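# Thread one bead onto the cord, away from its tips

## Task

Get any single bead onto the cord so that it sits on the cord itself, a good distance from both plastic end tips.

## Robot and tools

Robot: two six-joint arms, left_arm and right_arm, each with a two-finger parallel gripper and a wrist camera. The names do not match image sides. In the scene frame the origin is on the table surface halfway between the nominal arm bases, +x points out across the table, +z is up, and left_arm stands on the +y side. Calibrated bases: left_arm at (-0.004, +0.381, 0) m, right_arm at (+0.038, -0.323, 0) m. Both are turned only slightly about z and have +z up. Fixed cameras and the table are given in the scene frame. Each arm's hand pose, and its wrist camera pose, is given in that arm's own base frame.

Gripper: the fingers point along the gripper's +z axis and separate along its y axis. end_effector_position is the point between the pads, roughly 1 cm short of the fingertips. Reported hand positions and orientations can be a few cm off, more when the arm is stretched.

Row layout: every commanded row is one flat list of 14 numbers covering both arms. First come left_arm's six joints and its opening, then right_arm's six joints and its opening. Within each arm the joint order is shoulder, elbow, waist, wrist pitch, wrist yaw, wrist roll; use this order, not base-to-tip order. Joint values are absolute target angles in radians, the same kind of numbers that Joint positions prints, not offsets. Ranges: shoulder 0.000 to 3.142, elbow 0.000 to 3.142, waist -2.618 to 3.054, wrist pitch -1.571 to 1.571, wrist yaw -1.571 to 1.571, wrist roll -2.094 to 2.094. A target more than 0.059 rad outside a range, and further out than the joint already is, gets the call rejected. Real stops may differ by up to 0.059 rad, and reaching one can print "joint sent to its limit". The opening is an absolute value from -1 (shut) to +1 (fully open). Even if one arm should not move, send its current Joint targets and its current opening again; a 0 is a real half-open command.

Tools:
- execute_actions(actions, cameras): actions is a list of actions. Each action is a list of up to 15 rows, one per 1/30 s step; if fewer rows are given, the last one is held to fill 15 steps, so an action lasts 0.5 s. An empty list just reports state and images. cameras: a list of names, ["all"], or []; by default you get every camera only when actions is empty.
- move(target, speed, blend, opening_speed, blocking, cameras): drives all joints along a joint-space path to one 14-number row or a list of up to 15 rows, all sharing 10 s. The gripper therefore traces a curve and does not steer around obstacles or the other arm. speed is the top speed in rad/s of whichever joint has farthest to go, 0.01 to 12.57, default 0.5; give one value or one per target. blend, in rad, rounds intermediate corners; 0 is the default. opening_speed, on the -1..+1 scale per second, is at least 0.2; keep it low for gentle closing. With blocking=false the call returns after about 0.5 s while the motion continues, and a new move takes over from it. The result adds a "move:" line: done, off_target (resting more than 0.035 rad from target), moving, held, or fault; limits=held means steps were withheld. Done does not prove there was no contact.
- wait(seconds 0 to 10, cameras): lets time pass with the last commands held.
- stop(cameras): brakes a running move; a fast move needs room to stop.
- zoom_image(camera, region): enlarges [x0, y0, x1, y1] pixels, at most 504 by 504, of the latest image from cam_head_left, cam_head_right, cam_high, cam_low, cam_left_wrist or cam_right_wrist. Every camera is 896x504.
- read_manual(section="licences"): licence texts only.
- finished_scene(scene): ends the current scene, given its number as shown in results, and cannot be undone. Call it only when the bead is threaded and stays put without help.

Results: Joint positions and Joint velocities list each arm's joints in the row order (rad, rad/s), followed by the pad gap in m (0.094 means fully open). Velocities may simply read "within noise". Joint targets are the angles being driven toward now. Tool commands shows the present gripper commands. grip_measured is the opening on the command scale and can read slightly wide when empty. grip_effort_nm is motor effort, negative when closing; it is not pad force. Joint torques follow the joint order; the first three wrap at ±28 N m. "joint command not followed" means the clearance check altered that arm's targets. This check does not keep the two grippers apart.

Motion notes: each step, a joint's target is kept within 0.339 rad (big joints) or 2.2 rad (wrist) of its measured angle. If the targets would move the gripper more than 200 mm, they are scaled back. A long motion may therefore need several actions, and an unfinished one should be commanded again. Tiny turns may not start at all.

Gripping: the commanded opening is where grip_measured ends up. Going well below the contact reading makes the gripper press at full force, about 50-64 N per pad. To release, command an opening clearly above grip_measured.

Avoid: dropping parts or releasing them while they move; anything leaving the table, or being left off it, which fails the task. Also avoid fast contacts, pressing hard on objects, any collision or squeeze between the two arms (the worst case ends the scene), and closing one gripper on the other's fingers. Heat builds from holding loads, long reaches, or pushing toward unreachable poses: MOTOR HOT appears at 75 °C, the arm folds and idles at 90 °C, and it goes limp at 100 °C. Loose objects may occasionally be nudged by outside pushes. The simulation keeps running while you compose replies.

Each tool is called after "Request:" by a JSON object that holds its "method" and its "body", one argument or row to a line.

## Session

Request:
{"method": "execute_actions", "body": {
  "actions": []
}}

Request:
{"method": "zoom_image", "body": {
  "camera": "cam_high",
  "region": [300, 120, 700, 345]
}}

Scene clock: 0.00 s.
left_arm: end_effector_position=(+0.4037, +0.0121, +0.1102) grip_measured=+1.000 grip_effort_nm=n/a end_effector_quat_wxyz=(+0.590, -0.022, +0.806, +0.037) | right_arm: end_effector_position=(+0.4107, -0.0136, +0.1308) grip_measured=+1.000 grip_effort_nm=n/a end_effector_quat_wxyz=(+0.636, +0.016, +0.771, -0.041)
Joint names: [shoulder, elbow, waist, wrist pitch, wrist yaw, wrist roll]
Joint positions: left_arm=[1.534 0.395 -0.018 0.833 -0.104 0.002 0.094] | right_arm=[1.572 0.383 0.002 0.999 0.086 -0.027 0.094]
Joint velocities: within noise
Joint torques (N m): no reading
Heat: left arm: 26 °C; right arm: 33 °C.
Joint targets: left_arm=[1.523 0.406 -0.018 0.843 -0.105 0.001] | right_arm=[1.561 0.393 0.002 1.008 0.087 -0.027]
Tool commands: left_gripper/opening=+1.0 right_gripper/opening=+1.0
camera_calibration:
cam_left_wrist: T_world_to_cam=[[0.0385987, -0.987031, -0.155819, 0.0179727], [-0.870684, 0.0432949, -0.489933, 0.430825], [0.490326, 0.15458, -0.857721, 0.00785137], [0, 0, 0, 1]] pos_world=[0.370569, -0.00212655, 0.22061]
cam_right_wrist: T_world_to_cam=[[-0.0964662, -0.993725, -0.0566169, 0.0354012], [-0.795915, 0.11117, -0.595113, 0.431394], [0.597673, -0.012346, -0.801645, -0.0248206], [0, 0, 0, 1]] pos_world=[0.361603, -0.0130855, 0.238835]

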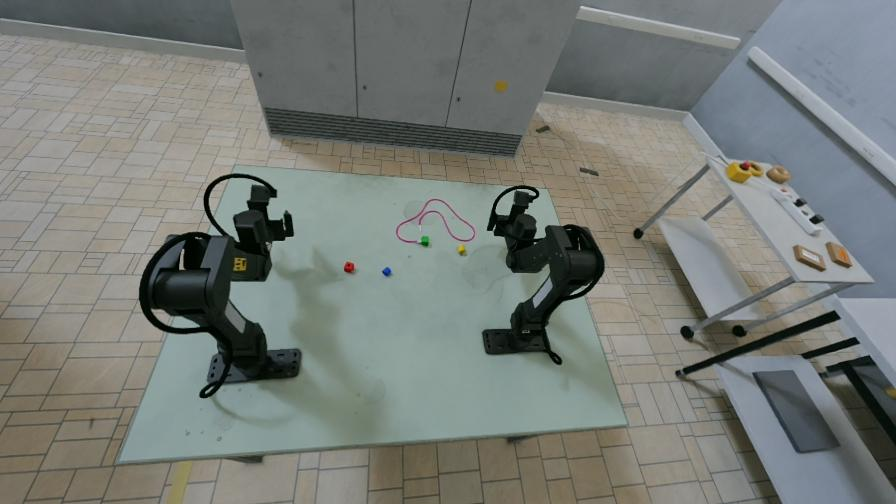

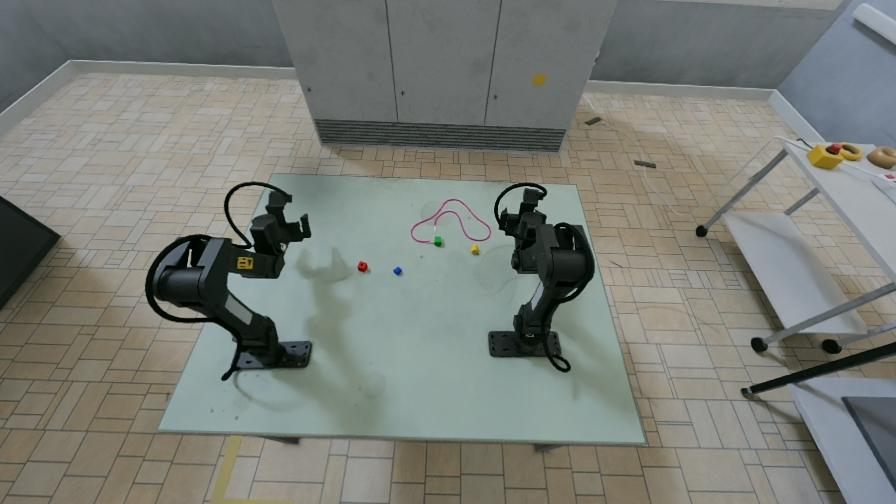

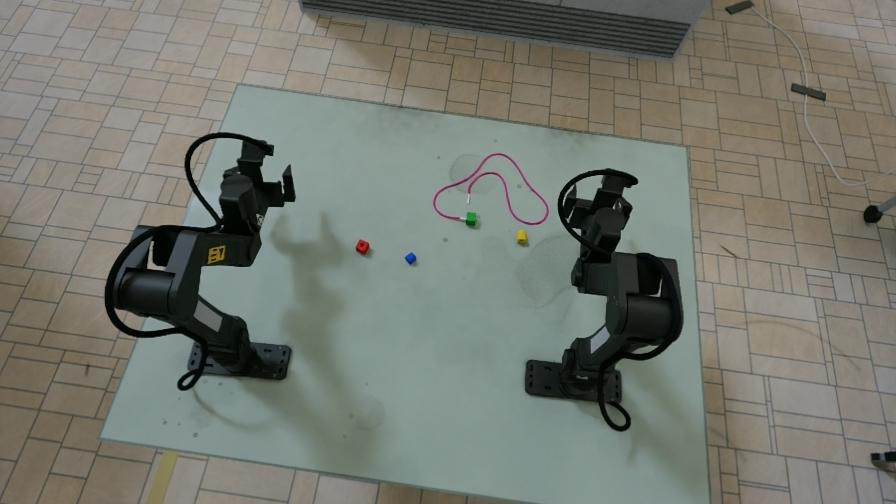

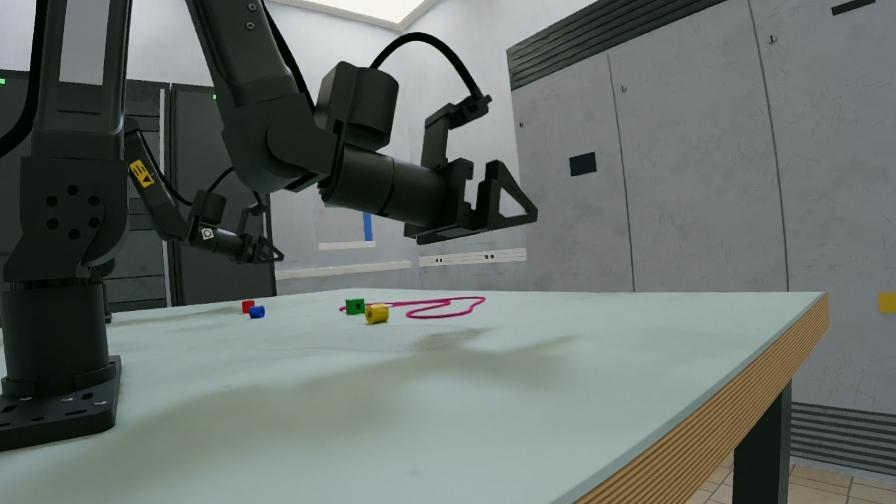

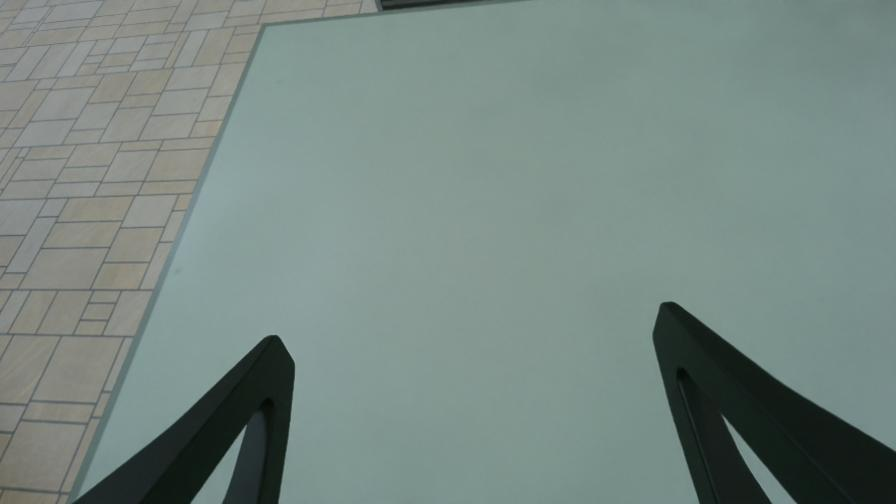

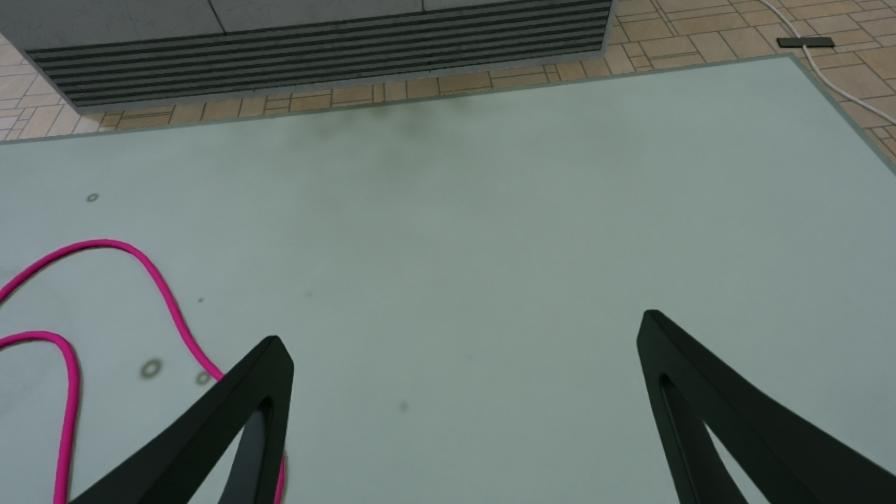

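Scaled by 1.260 from the camera's 896x504 image, which has a finer 1280x720 frame.

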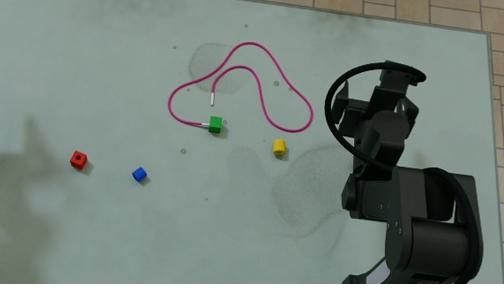

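Request:
{"method": "zoom_image", "body": {
  "camera": "cam_high",
  "region": [420, 170, 560, 260]
}}

Request:
{"method": "zoom_image", "body": {
  "camera": "cam_high",
  "region": [330, 220, 450, 290]
}}

Request:
{"method": "zoom_image", "body": {
  "camera": "cam_low",
  "region": [320, 280, 500, 340]
}}

Request:
{"method": "zoom_image", "body": {
  "camera": "cam_low",
  "region": [220, 285, 300, 335]
}}

Scaled by 3.600 from the camera's 896x504 image, which has a finer 1280x720 frame.

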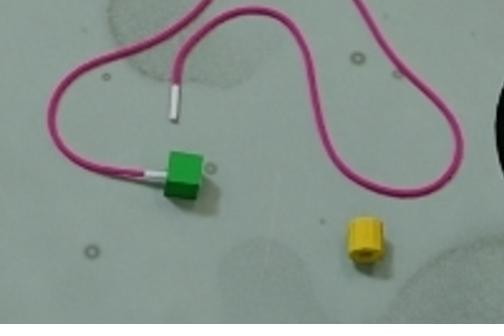

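Scaled by 4.200 from the camera's 896x504 image, which has a finer 1280x720 frame.

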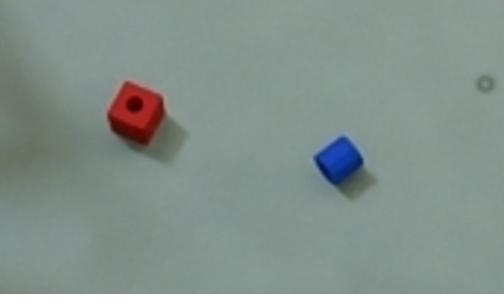

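Scaled by 2.800 from the camera's 896x504 image, which has a finer 1280x720 frame.

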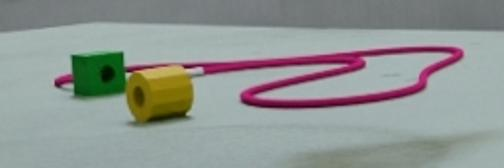

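Scaled by 6.300 from the camera's 896x504 image, which has a finer 1280x720 frame.

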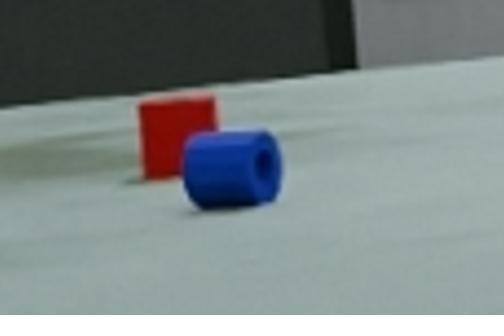

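Request:
{"method": "move", "body": {
  "target": [
    [1.56, 0.39, -0.50, 0.87, 0.0, 0.0, -0.1, 1.539, 1.13, 0.35, -0.464, 0.0, -0.35, -0.3],
    [1.773, 0.462, -0.890, 0.955, 0.01, 0.0, -0.1, 2.436, 2.276, 0.713, -1.400, 0.0, -0.687, -0.3]
  ],
  "speed": 0.8,
  "blend": [0.2, 0],
  "cameras": ["cam_left_wrist", "cam_right_wrist", "cam_high"]
}}

Scene clock: 111.00 s.
left_arm: end_effector_position=(+0.2635, -0.3233, +0.0588) grip_measured=-0.098 grip_effort_nm=-0.090 end_effector_quat_wxyz=(+0.498, +0.360, +0.751, -0.240) | right_arm: end_effector_position=(+0.3545, +0.3078, +0.0569) grip_measured=-0.297 grip_effort_nm=-0.168 end_effector_quat_wxyz=(-0.002, -0.643, +0.766, -0.005)
Joint names: [shoulder, elbow, waist, wrist pitch, wrist yaw, wrist roll]
Joint positions: left_arm=[1.759 0.438 -0.885 0.921 0.01 0.002 0.042] | right_arm=[2.424 2.235 0.716 -1.387 0.009 -0.681 0.033]
Joint torques (N m): left_arm=[-5.08 5.94 -0.4 1.82 -0.01 -0.03] | right_arm=[-12.16 9.13 -0.32 -0.16 -0.09 -0.07]
Heat: left arm: 31 °C; right arm: 34 °C.
Joint targets: left_arm=[1.773 0.462 -0.890 0.955 0.010 0.000] | right_arm=[2.436 2.276 0.713 -1.400 0.000 -0.687]
move: off_target (right_arm); right_arm: the elbow is farthest, 0.041 rad from its target
camera_calibration:
cam_left_wrist: T_world_to_cam=[[-0.806464, -0.579686, -0.116531, 0.0364249], [-0.49249, 0.767608, -0.41016, 0.427982], [0.327214, -0.273389, -0.904538, -0.00833636], [0, 0, 0, 1]] pos_world=[0.24288, -0.309687, 0.172245]
cam_right_wrist: T_world_to_cam=[[0.962461, -0.271369, 0.00525208, -0.256081], [-0.201796, -0.702499, 0.682476, 0.274094], [-0.181513, -0.657916, -0.730889, 0.424375], [0, 0, 0, 1]] pos_world=[0.378809, 0.402262, 0.124454]
Images, in order (width x height): cam_high 896x504, cam_left_wrist 896x504, cam_right_wrist 896x504.

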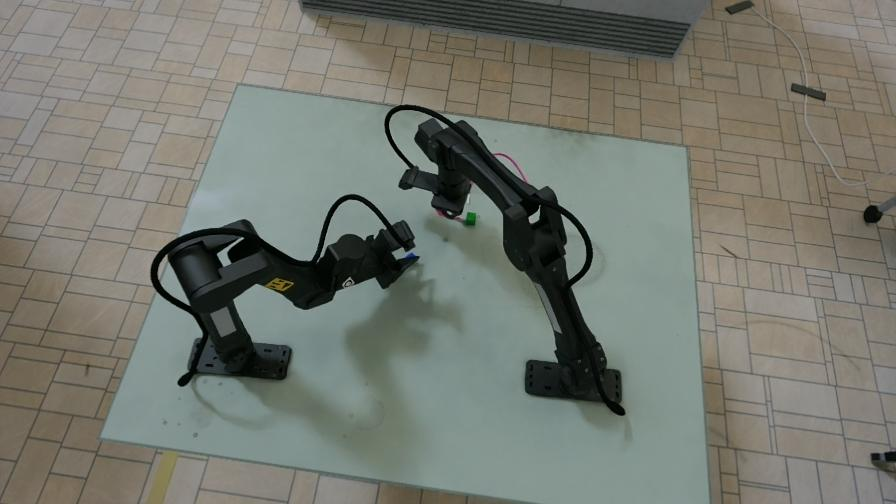

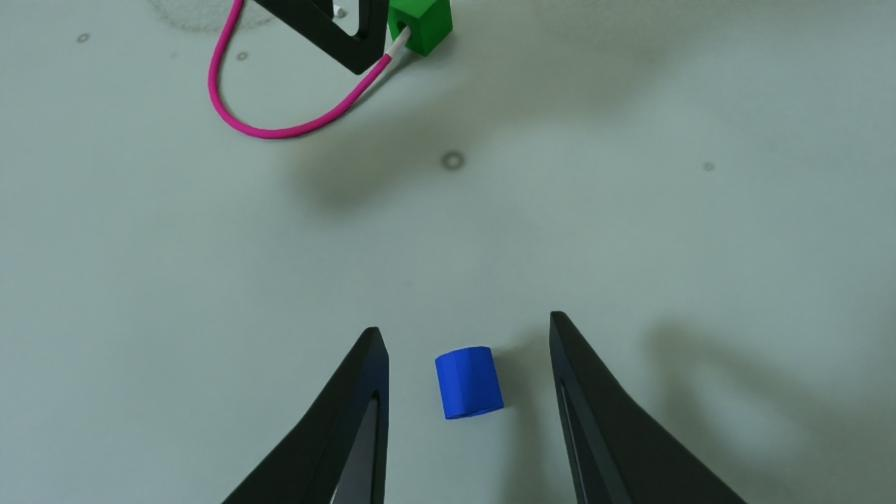

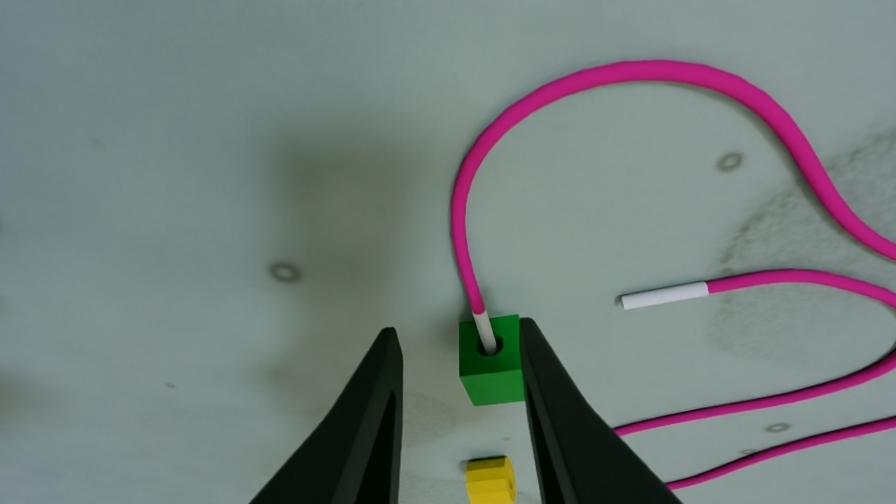

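Request:
{"method": "move", "body": {
  "target": [2.033, 0.402, -0.869, 1.255, 0.01, 0.0, -0.1, 2.293, 1.935, 0.673, -1.158, 0.0, -0.809, -0.3],
  "speed": 0.25,
  "cameras": ["cam_left_wrist", "cam_right_wrist"]
}}

Scene clock: 157.47 s.
left_arm: end_effector_position=(+0.2631, -0.3189, +0.0140) grip_measured=-0.098 grip_effort_nm=-0.085 end_effector_quat_wxyz=(+0.500, +0.357, +0.752, -0.239) | right_arm: end_effector_position=(+0.3520, +0.2860, +0.0256) grip_measured=-0.297 grip_effort_nm=-0.164 end_effector_quat_wxyz=(-0.002, +0.676, -0.737, +0.004)
Joint names: [shoulder, elbow, waist, wrist pitch, wrist yaw, wrist roll]
Joint positions: left_arm=[2.015 0.406 -0.879 1.213 0.01 0.002 0.042] | right_arm=[2.336 1.957 0.683 -1.187 0.009 -0.802 0.033]
Joint torques (N m): left_arm=[-5.63 2.33 0.8 1.88 -0.01 -0.03] | right_arm=[-15.92 4.27 -0.88 0.32 -0.08 -0.06]
Heat: left arm: 33 °C; right arm: 38 °C.
Joint targets: left_arm=[2.033 0.402 -0.869 1.255 0.010 0.000] | right_arm=[2.293 1.935 0.673 -1.158 0.000 -0.809]
move: off_target (left_arm, right_arm); left_arm: the wrist pitch is farthest, 0.042 rad from its target; right_arm: the shoulder is farthest, 0.043 rad from its target
camera_calibration:
cam_left_wrist: T_world_to_cam=[[-0.802807, -0.584792, -0.116271, 0.0308178], [-0.496281, 0.763472, -0.4133, 0.405746], [0.330464, -0.274097, -0.903141, -0.0486448], [0, 0, 0, 1]] pos_world=[0.24218, -0.305087, 0.127345]
cam_right_wrist: T_world_to_cam=[[0.982718, -0.184876, 0.00927181, -0.291346], [-0.142074, -0.7212, 0.678001, 0.26402], [-0.11866, -0.667601, -0.735003, 0.367438], [0, 0, 0, 1]] pos_world=[0.367421, 0.38185, 0.093764]
Images, in order (width x height): cam_left_wrist 896x504, cam_right_wrist 896x504.

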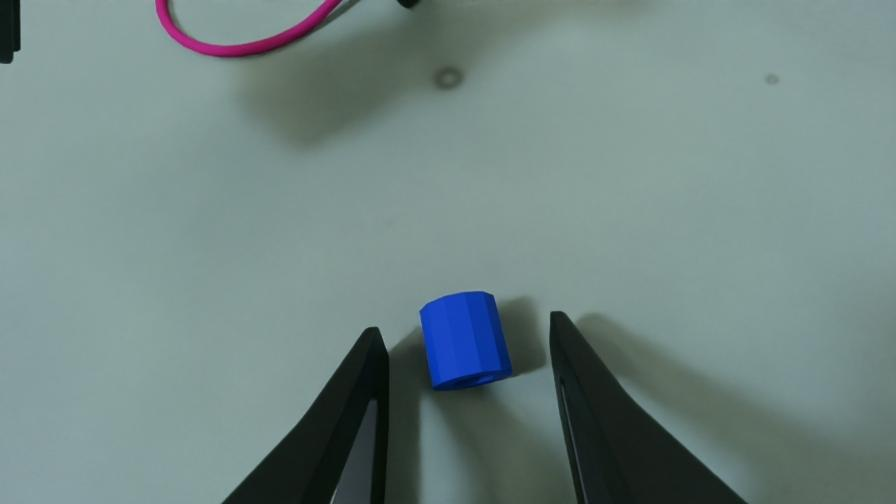

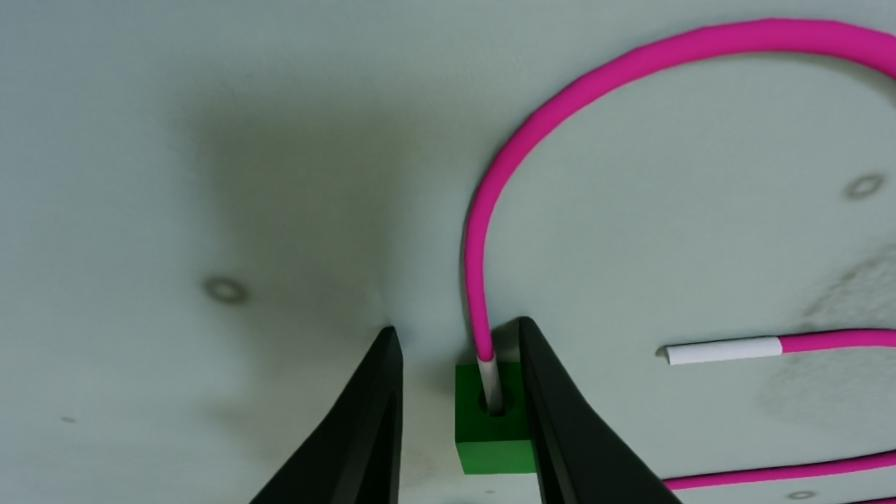

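Request:
{"method": "move", "body": {
  "target": [
    [2.033, 0.402, -0.869, 1.255, 0.01, 0.0, -0.1, 2.293, 1.933, 0.662, -1.158, 0.0, -0.818, -0.3],
    [2.033, 0.402, -0.869, 1.255, 0.01, 0.0, -0.75, 2.293, 1.933, 0.662, -1.158, 0.0, -0.818, -1.0]
  ],
  "speed": 0.2,
  "opening_speed": 0.5,
  "cameras": ["cam_left_wrist", "cam_right_wrist"]
}}

Scene clock: 174.87 s.
left_arm: end_effector_position=(+0.2632, -0.3190, +0.0141) grip_measured=-0.624 grip_effort_nm=-1.023 end_effector_quat_wxyz=(+0.500, +0.357, +0.752, -0.239) | right_arm: end_effector_position=(+0.3584, +0.2847, +0.0257) grip_measured=-0.932 grip_effort_nm=-1.018 end_effector_quat_wxyz=(+0.010, -0.675, +0.738, -0.002)
Joint names: [shoulder, elbow, waist, wrist pitch, wrist yaw, wrist roll]
Joint positions: left_arm=[2.015 0.406 -0.879 1.214 0.01 0.001 0.018] | right_arm=[2.336 1.957 0.67 -1.171 0.002 -0.813 0.003]
Joint torques (N m): left_arm=[-5.61 2.35 0.8 1.88 -0.01 -0.03] | right_arm=[-15.95 4.11 -0.69 0.16 -0.02 -0.05]
Heat: left arm: 34 °C; right arm: 45 °C.
Joint targets: left_arm=[2.033 0.402 -0.869 1.255 0.010 0.000] | right_arm=[2.293 1.933 0.662 -1.158 0.000 -0.818]
move: off_target (left_arm, right_arm); target 2's new numbers were sent with right_arm's shoulder 0.043 rad from that target; left_arm: the wrist pitch is farthest, 0.041 rad from its target; right_arm: the shoulder is farthest, 0.043 rad from its target
camera_calibration:
cam_left_wrist: T_world_to_cam=[[-0.802732, -0.58496, -0.115944, 0.0307188], [-0.496407, 0.763201, -0.413646, 0.40578], [0.330455, -0.274492, -0.903025, -0.0486876], [0, 0, 0, 1]] pos_world=[0.24218, -0.305087, 0.127445]
cam_right_wrist: T_world_to_cam=[[0.981993, -0.188318, 0.015054, -0.29676], [-0.150443, -0.731314, 0.665242, 0.270194], [-0.114268, -0.655528, -0.746476, 0.362589], [0, 0, 0, 1]] pos_world=[0.373497, 0.379398, 0.0953868]
Images, in order (width x height): cam_left_wrist 896x504, cam_right_wrist 896x504.

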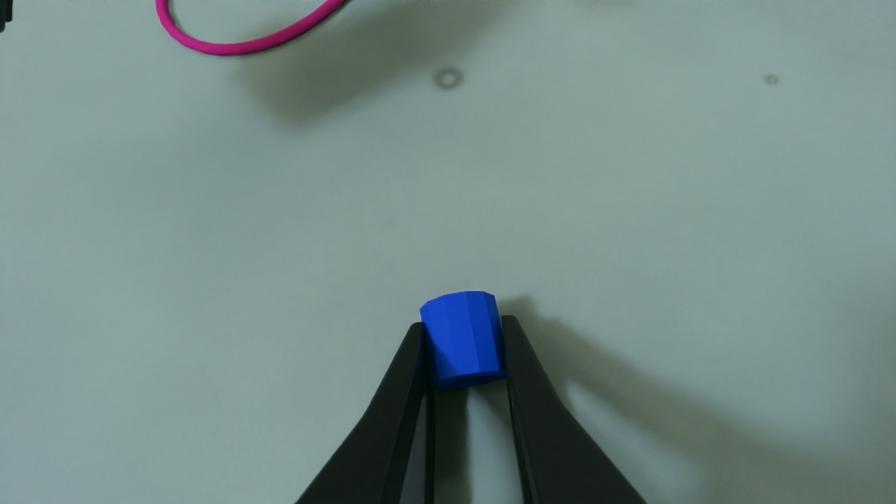

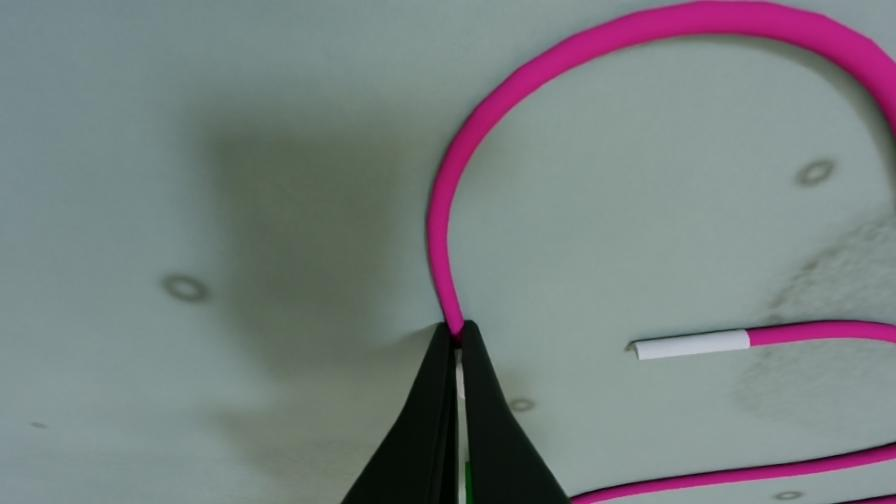

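Request:
{"method": "move", "body": {
  "target": [
    [2.033, 0.402, -0.869, 1.255, 0.01, 0.0, -0.75, 2.372, 2.222, 0.664, -1.410, 0.0, -0.818, -1.0],
    [2.033, 0.402, -0.869, 1.255, 0.01, 0.0, -0.75, 2.187, 1.949, 0.6965, -1.285, -0.178, 1.506, -1.0],
    [2.033, 0.402, -0.869, 1.255, 0.01, 0.0, -0.75, 2.291, 1.836, 0.834, -1.126, -0.178, 1.644, -1.0]
  ],
  "speed": [0.4, 0.8, 0.2],
  "cameras": ["cam_left_wrist", "cam_right_wrist", "cam_low"]
}}

Request:
{"method": "zoom_image", "body": {
  "camera": "cam_left_wrist",
  "region": [300, 60, 620, 400]
}}

Request:
{"method": "zoom_image", "body": {
  "camera": "cam_low",
  "region": [200, 260, 340, 340]
}}

Scene clock: 248.17 s.
left_arm: end_effector_position=(+0.2632, -0.3190, +0.0141) grip_measured=-0.624 grip_effort_nm=-1.028 end_effector_quat_wxyz=(+0.500, +0.357, +0.752, -0.239) | right_arm: end_effector_position=(+0.2728, +0.3476, +0.0260) grip_measured=-0.934 grip_effort_nm=-1.053 end_effector_quat_wxyz=(-0.084, +0.389, +0.917, +0.032)
Joint names: [shoulder, elbow, waist, wrist pitch, wrist yaw, wrist roll]
Joint positions: left_arm=[2.015 0.406 -0.879 1.214 0.01 0.001 0.018] | right_arm=[2.279 1.85 0.831 -1.136 -0.179 1.634 0.003]
Joint torques (N m): left_arm=[-5.6 2.35 0.79 1.88 -0.01 -0.03] | right_arm=[-11.1 4.78 0.2 0.11 -0.1 0.11]
Heat: left arm: 36 °C; right arm: 47 °C.
Joint targets: left_arm=[2.033 0.402 -0.869 1.255 0.010 0.000] | right_arm=[2.291 1.836 0.834 -1.126 -0.178 1.644]
move: off_target (left_arm); left_arm: the wrist pitch is farthest, 0.041 rad from its target
camera_calibration:
cam_left_wrist: T_world_to_cam=[[-0.802732, -0.58496, -0.115944, 0.0307188], [-0.496407, 0.763201, -0.413646, 0.40578], [0.330455, -0.274492, -0.903025, -0.0486876], [0, 0, 0, 1]] pos_world=[0.24218, -0.305087, 0.127445]
cam_right_wrist: T_world_to_cam=[[-0.783755, -0.62062, 0.0236387, 0.430871], [-0.360968, 0.486164, 0.795831, -0.066151], [-0.505401, 0.615204, -0.605057, 0.0556778], [0, 0, 0, 1]] pos_world=[0.341959, 0.265314, 0.076148]
Images, in order (width x height): cam_low 896x504, cam_left_wrist 896x504, cam_right_wrist 896x504.

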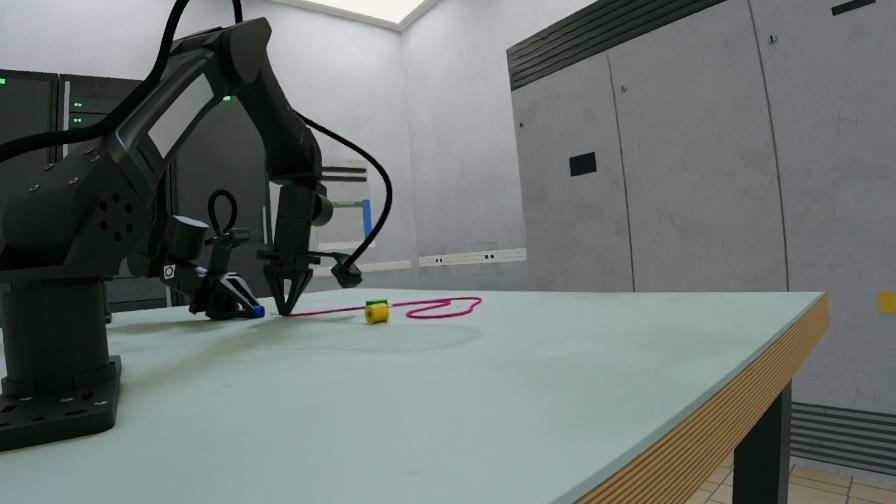

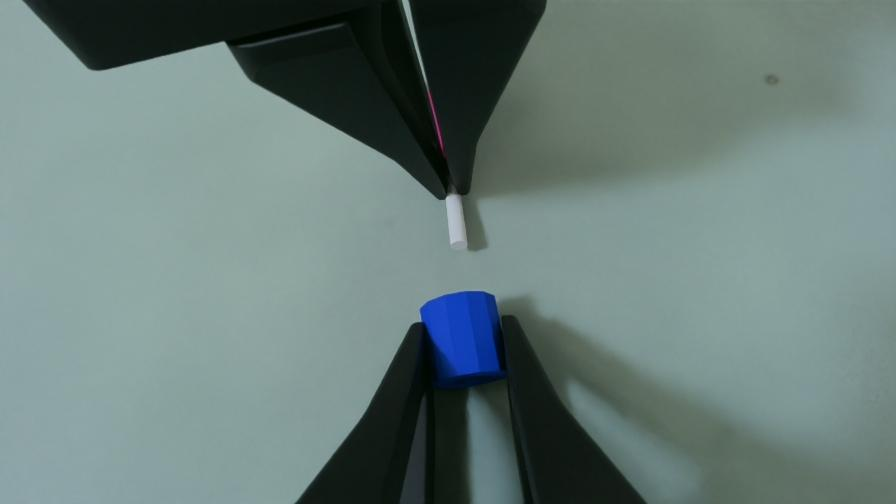

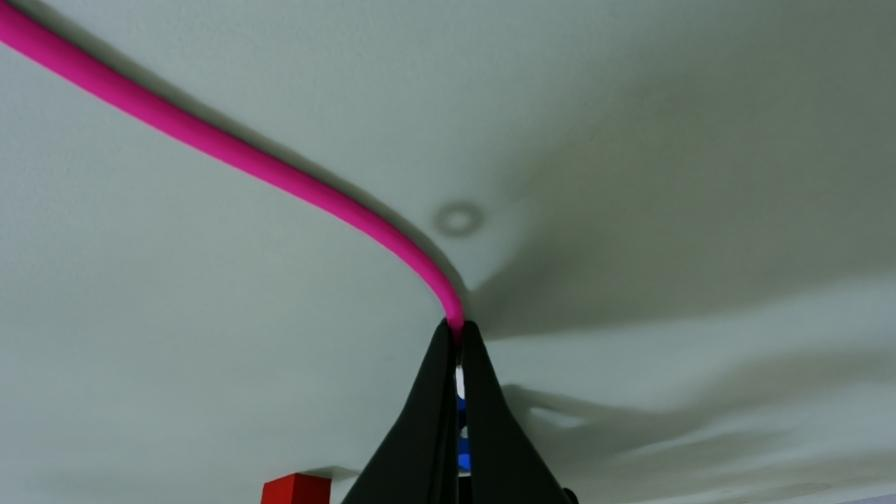

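Scaled by 1.482 from the camera's 896x504 image, which has a finer 1280x720 frame.

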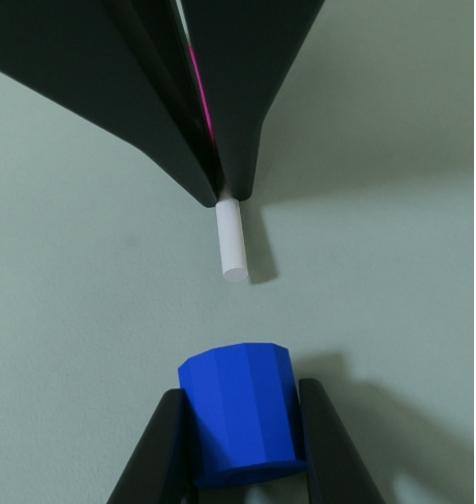

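Scaled by 3.600 from the camera's 896x504 image, which has a finer 1280x720 frame.

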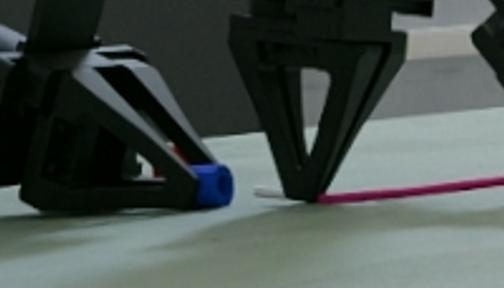

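Request:
{"method": "zoom_image", "body": {
  "camera": "cam_low",
  "region": [245, 290, 305, 325]
}}

Scaled by 8.400 from the camera's 896x504 image, which has a finer 1280x720 frame.

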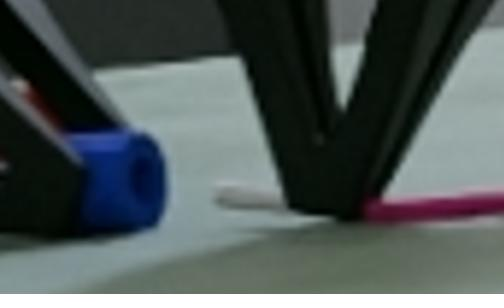

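Request:
{"method": "move", "body": {
  "target": [2.033, 0.402, -0.869, 1.255, 0.01, 0.0, -0.75, 2.291, 1.897, 0.836, -1.155, -0.178, 1.644, -1.0],
  "speed": 0.15,
  "cameras": ["cam_left_wrist", "cam_low"]
}}

Request:
{"method": "zoom_image", "body": {
  "camera": "cam_low",
  "region": [245, 290, 305, 325]
}}

Request:
{"method": "zoom_image", "body": {
  "camera": "cam_left_wrist",
  "region": [380, 180, 540, 400]
}}

Scene clock: 334.13 s.
left_arm: end_effector_position=(+0.2632, -0.3190, +0.0141) grip_measured=-0.624 grip_effort_nm=-1.028 end_effector_quat_wxyz=(+0.500, +0.357, +0.752, -0.239) | right_arm: end_effector_position=(+0.2749, +0.3499, +0.0285) grip_measured=-0.934 grip_effort_nm=-1.062 end_effector_quat_wxyz=(-0.082, +0.389, +0.917, +0.037)
Joint names: [shoulder, elbow, waist, wrist pitch, wrist yaw, wrist roll]
Joint positions: left_arm=[2.015 0.406 -0.879 1.214 0.01 0.001 0.018] | right_arm=[2.279 1.859 0.831 -1.135 -0.179 1.635 0.003]
Joint torques (N m): left_arm=[-5.6 2.35 0.81 1.88 -0.01 -0.03] | right_arm=[-11.12 8.69 0.43 -0.17 -0.09 0.1]
Heat: left arm: 37 °C; right arm: 42 °C.
Joint targets: left_arm=[2.033 0.402 -0.869 1.255 0.010 0.000] | right_arm=[2.291 1.897 0.836 -1.155 -0.178 1.644]
move: off_target (left_arm, right_arm); left_arm: the wrist pitch is farthest, 0.041 rad from its target; right_arm: the elbow is farthest, 0.038 rad from its target
camera_calibration:
cam_left_wrist: T_world_to_cam=[[-0.802732, -0.58496, -0.115944, 0.0307188], [-0.496407, 0.763201, -0.413646, 0.40578], [0.330455, -0.274492, -0.903025, -0.0486876], [0, 0, 0, 1]] pos_world=[0.24218, -0.305087, 0.127445]
Images, in order (width x height): cam_low 896x504, cam_left_wrist 896x504.

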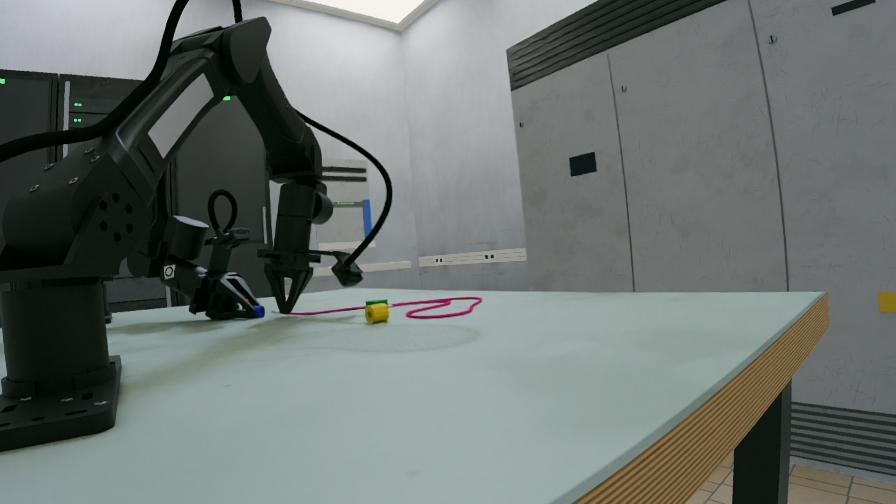

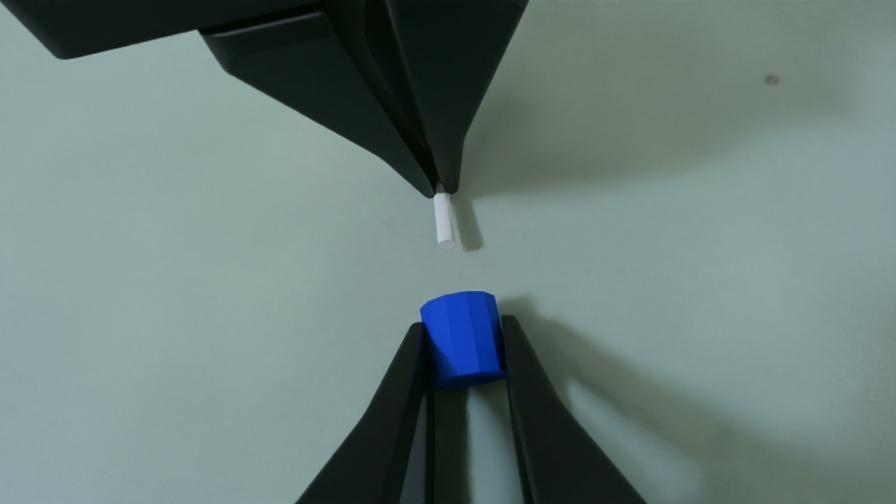

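Scaled by 8.400 from the camera's 896x504 image, which has a finer 1280x720 frame.

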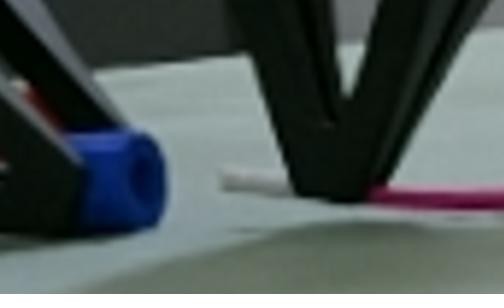

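Scaled by 2.291 from the camera's 896x504 image, which has a finer 1280x720 frame.

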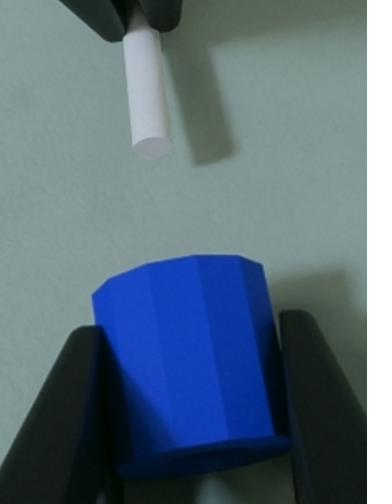

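Request:
{"method": "move", "body": {
  "target": [
    [2.033, 0.402, -0.869, 1.255, 0.01, 0.0, -0.75, 2.292, 1.897, 0.875, -1.155, -0.178, 1.677, -1.0],
    [2.033, 0.402, -0.869, 1.255, 0.01, 0.0, -0.75, 2.298, 1.906, 0.899, -1.155, -0.178, 1.701, -1.0]
  ],
  "speed": 0.06,
  "cameras": ["cam_left_wrist", "cam_low"]
}}

Request:
{"method": "zoom_image", "body": {
  "camera": "cam_low",
  "region": [245, 290, 305, 325]
}}

Request:
{"method": "zoom_image", "body": {
  "camera": "cam_left_wrist",
  "region": [380, 180, 540, 400]
}}

Scene clock: 362.03 s.
left_arm: end_effector_position=(+0.2631, -0.3190, +0.0141) grip_measured=-0.624 grip_effort_nm=-1.023 end_effector_quat_wxyz=(+0.500, +0.357, +0.752, -0.240) | right_arm: end_effector_position=(+0.2550, +0.3676, +0.0306) grip_measured=-0.934 grip_effort_nm=-1.053 end_effector_quat_wxyz=(-0.083, +0.387, +0.918, +0.037)
Joint names: [shoulder, elbow, waist, wrist pitch, wrist yaw, wrist roll]
Joint positions: left_arm=[2.015 0.406 -0.879 1.214 0.011 0.001 0.018] | right_arm=[2.279 1.868 0.891 -1.135 -0.179 1.691 0.003]
Joint torques (N m): left_arm=[-5.63 2.35 0.8 1.88 -0.02 -0.03] | right_arm=[-10.67 8.76 0.85 -0.15 -0.11 0.11]
Heat: left arm: 37 °C; right arm: 42 °C.
Joint targets: left_arm=[2.033 0.402 -0.869 1.255 0.010 0.000] | right_arm=[2.298 1.906 0.899 -1.155 -0.178 1.701]
move: off_target (left_arm, right_arm); left_arm: the wrist pitch is farthest, 0.041 rad from its target; right_arm: the elbow is farthest, 0.038 rad from its target
camera_calibration:
cam_left_wrist: T_world_to_cam=[[-0.802933, -0.584715, -0.115787, 0.0308221], [-0.496212, 0.763316, -0.41367, 0.40577], [0.330261, -0.274694, -0.903034, -0.0487009], [0, 0, 0, 1]] pos_world=[0.24218, -0.305087, 0.127445]
Images, in order (width x height): cam_low 896x504, cam_left_wrist 896x504.

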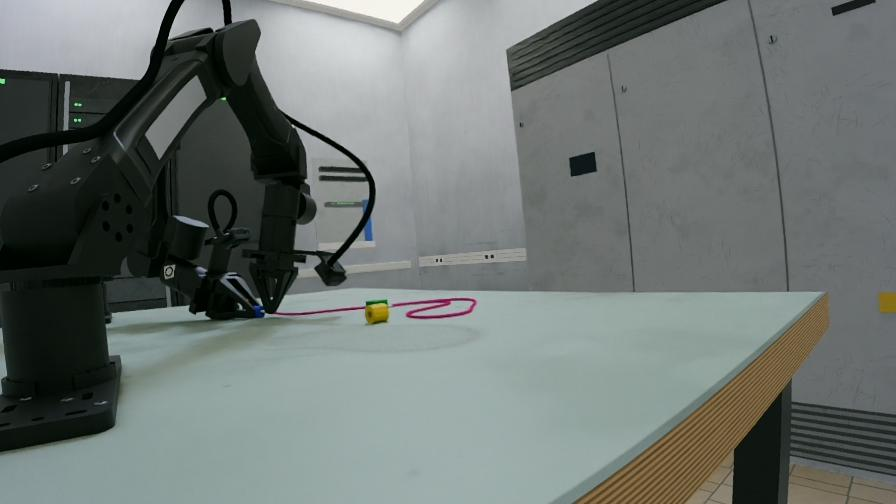

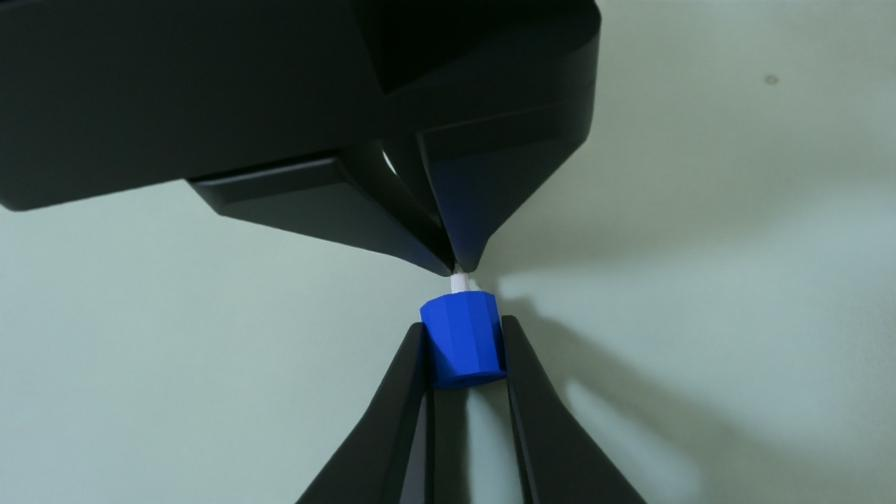

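Scaled by 8.400 from the camera's 896x504 image, which has a finer 1280x720 frame.

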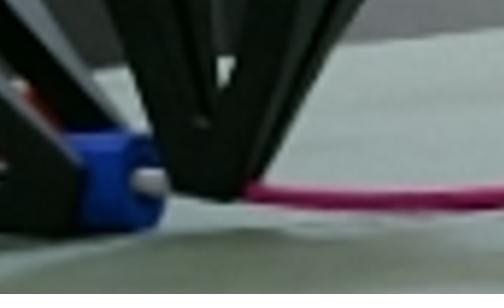

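Scaled by 2.291 from the camera's 896x504 image, which has a finer 1280x720 frame.

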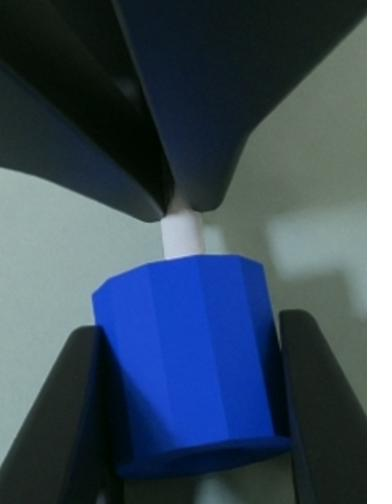

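Request:
{"method": "move", "body": {
  "target": [
    [2.033, 0.402, -0.869, 1.255, 0.01, 0.0, -0.75, 2.298, 1.906, 0.909, -1.155, -0.178, 1.711, -1.0],
    [2.033, 0.402, -0.869, 1.255, 0.01, 0.0, -0.75, 2.298, 1.906, 0.909, -1.155, -0.178, 1.711, -0.6],
    [2.033, 0.402, -0.869, 1.255, 0.01, 0.0, -0.75, 2.313, 1.906, 0.854, -1.155, -0.178, 1.657, -0.6]
  ],
  "speed": 0.06,
  "opening_speed": 0.8,
  "cameras": ["cam_left_wrist", "cam_right_wrist", "cam_low"]
}}

Request:
{"method": "zoom_image", "body": {
  "camera": "cam_right_wrist",
  "region": [360, 240, 600, 460]
}}

Request:
{"method": "zoom_image", "body": {
  "camera": "cam_low",
  "region": [240, 285, 320, 330]
}}

Scene clock: 425.77 s.
left_arm: end_effector_position=(+0.2631, -0.3190, +0.0141) grip_measured=-0.624 grip_effort_nm=-1.028 end_effector_quat_wxyz=(+0.500, +0.357, +0.752, -0.240) | right_arm: end_effector_position=(+0.2654, +0.3591, +0.0264) grip_measured=-0.603 grip_effort_nm=0.125 end_effector_quat_wxyz=(-0.083, +0.386, +0.918, +0.035)
Joint names: [shoulder, elbow, waist, wrist pitch, wrist yaw, wrist roll]
Joint positions: left_arm=[2.015 0.406 -0.879 1.214 0.011 0.001 0.018] | right_arm=[2.289 1.868 0.86 -1.135 -0.18 1.658 0.019]
Joint torques (N m): left_arm=[-5.59 2.33 0.79 1.88 -0.02 -0.03] | right_arm=[-10.32 8.75 -0.59 -0.15 -0.08 0.05]
Heat: left arm: 38 °C; right arm: 41 °C.
Joint targets: left_arm=[2.033 0.402 -0.869 1.255 0.010 0.000] | right_arm=[2.313 1.906 0.854 -1.155 -0.178 1.657]
move: off_target (left_arm, right_arm); target 2's new numbers were sent with right_arm's elbow 0.038 rad from that target; left_arm: the wrist pitch is farthest, 0.041 rad from its target; right_arm: the elbow is farthest, 0.038 rad from its target
camera_calibration:
cam_left_wrist: T_world_to_cam=[[-0.802933, -0.584715, -0.115787, 0.0308221], [-0.496212, 0.763316, -0.41367, 0.40577], [0.330261, -0.274694, -0.903034, -0.0487009], [0, 0, 0, 1]] pos_world=[0.24218, -0.305087, 0.127445]
cam_right_wrist: T_world_to_cam=[[-0.780482, -0.624889, 0.0190191, 0.432935], [-0.365697, 0.481005, 0.796806, -0.071564], [-0.507064, 0.614938, -0.603935, 0.0456222], [0, 0, 0, 1]] pos_world=[0.334861, 0.276904, 0.0763415]
Images, in order (width x height): cam_low 896x504, cam_left_wrist 896x504, cam_right_wrist 896x504.

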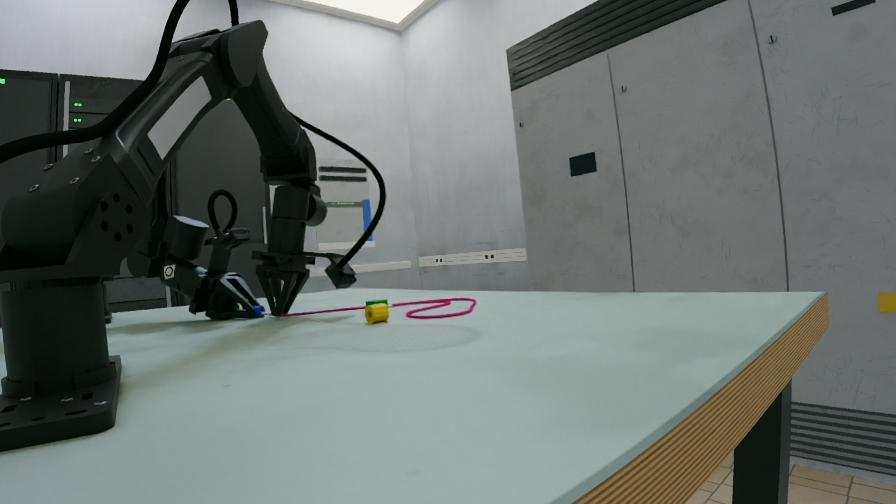

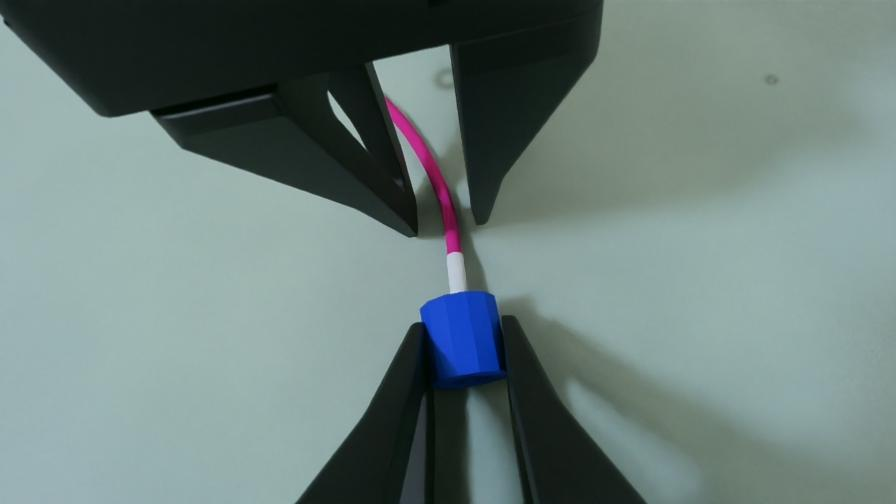

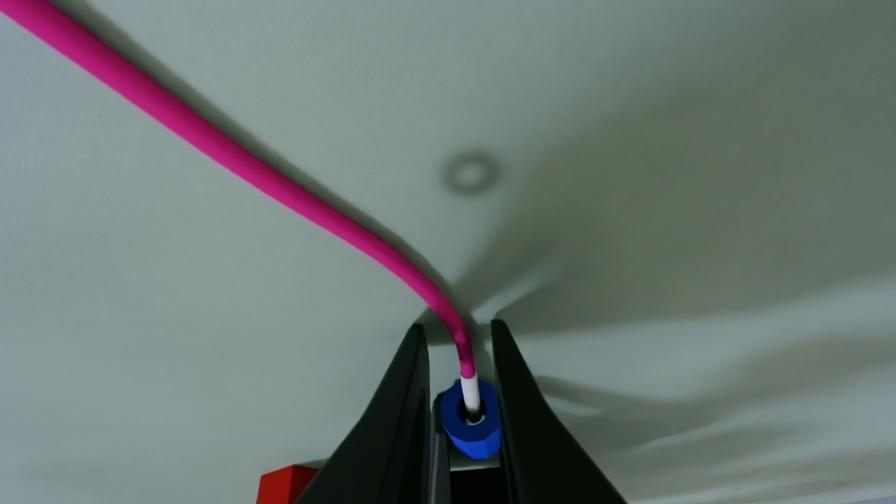

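Scaled by 2.100 from the camera's 896x504 image, which has a finer 1280x720 frame.

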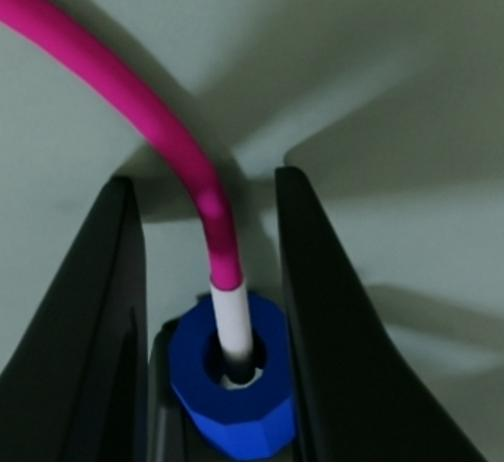

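Scaled by 6.300 from the camera's 896x504 image, which has a finer 1280x720 frame.

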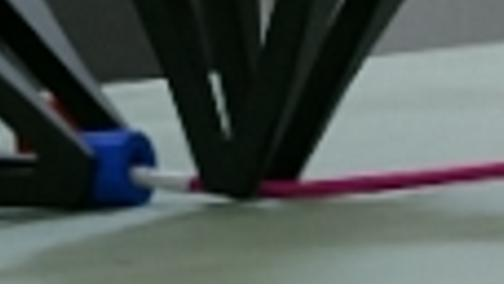

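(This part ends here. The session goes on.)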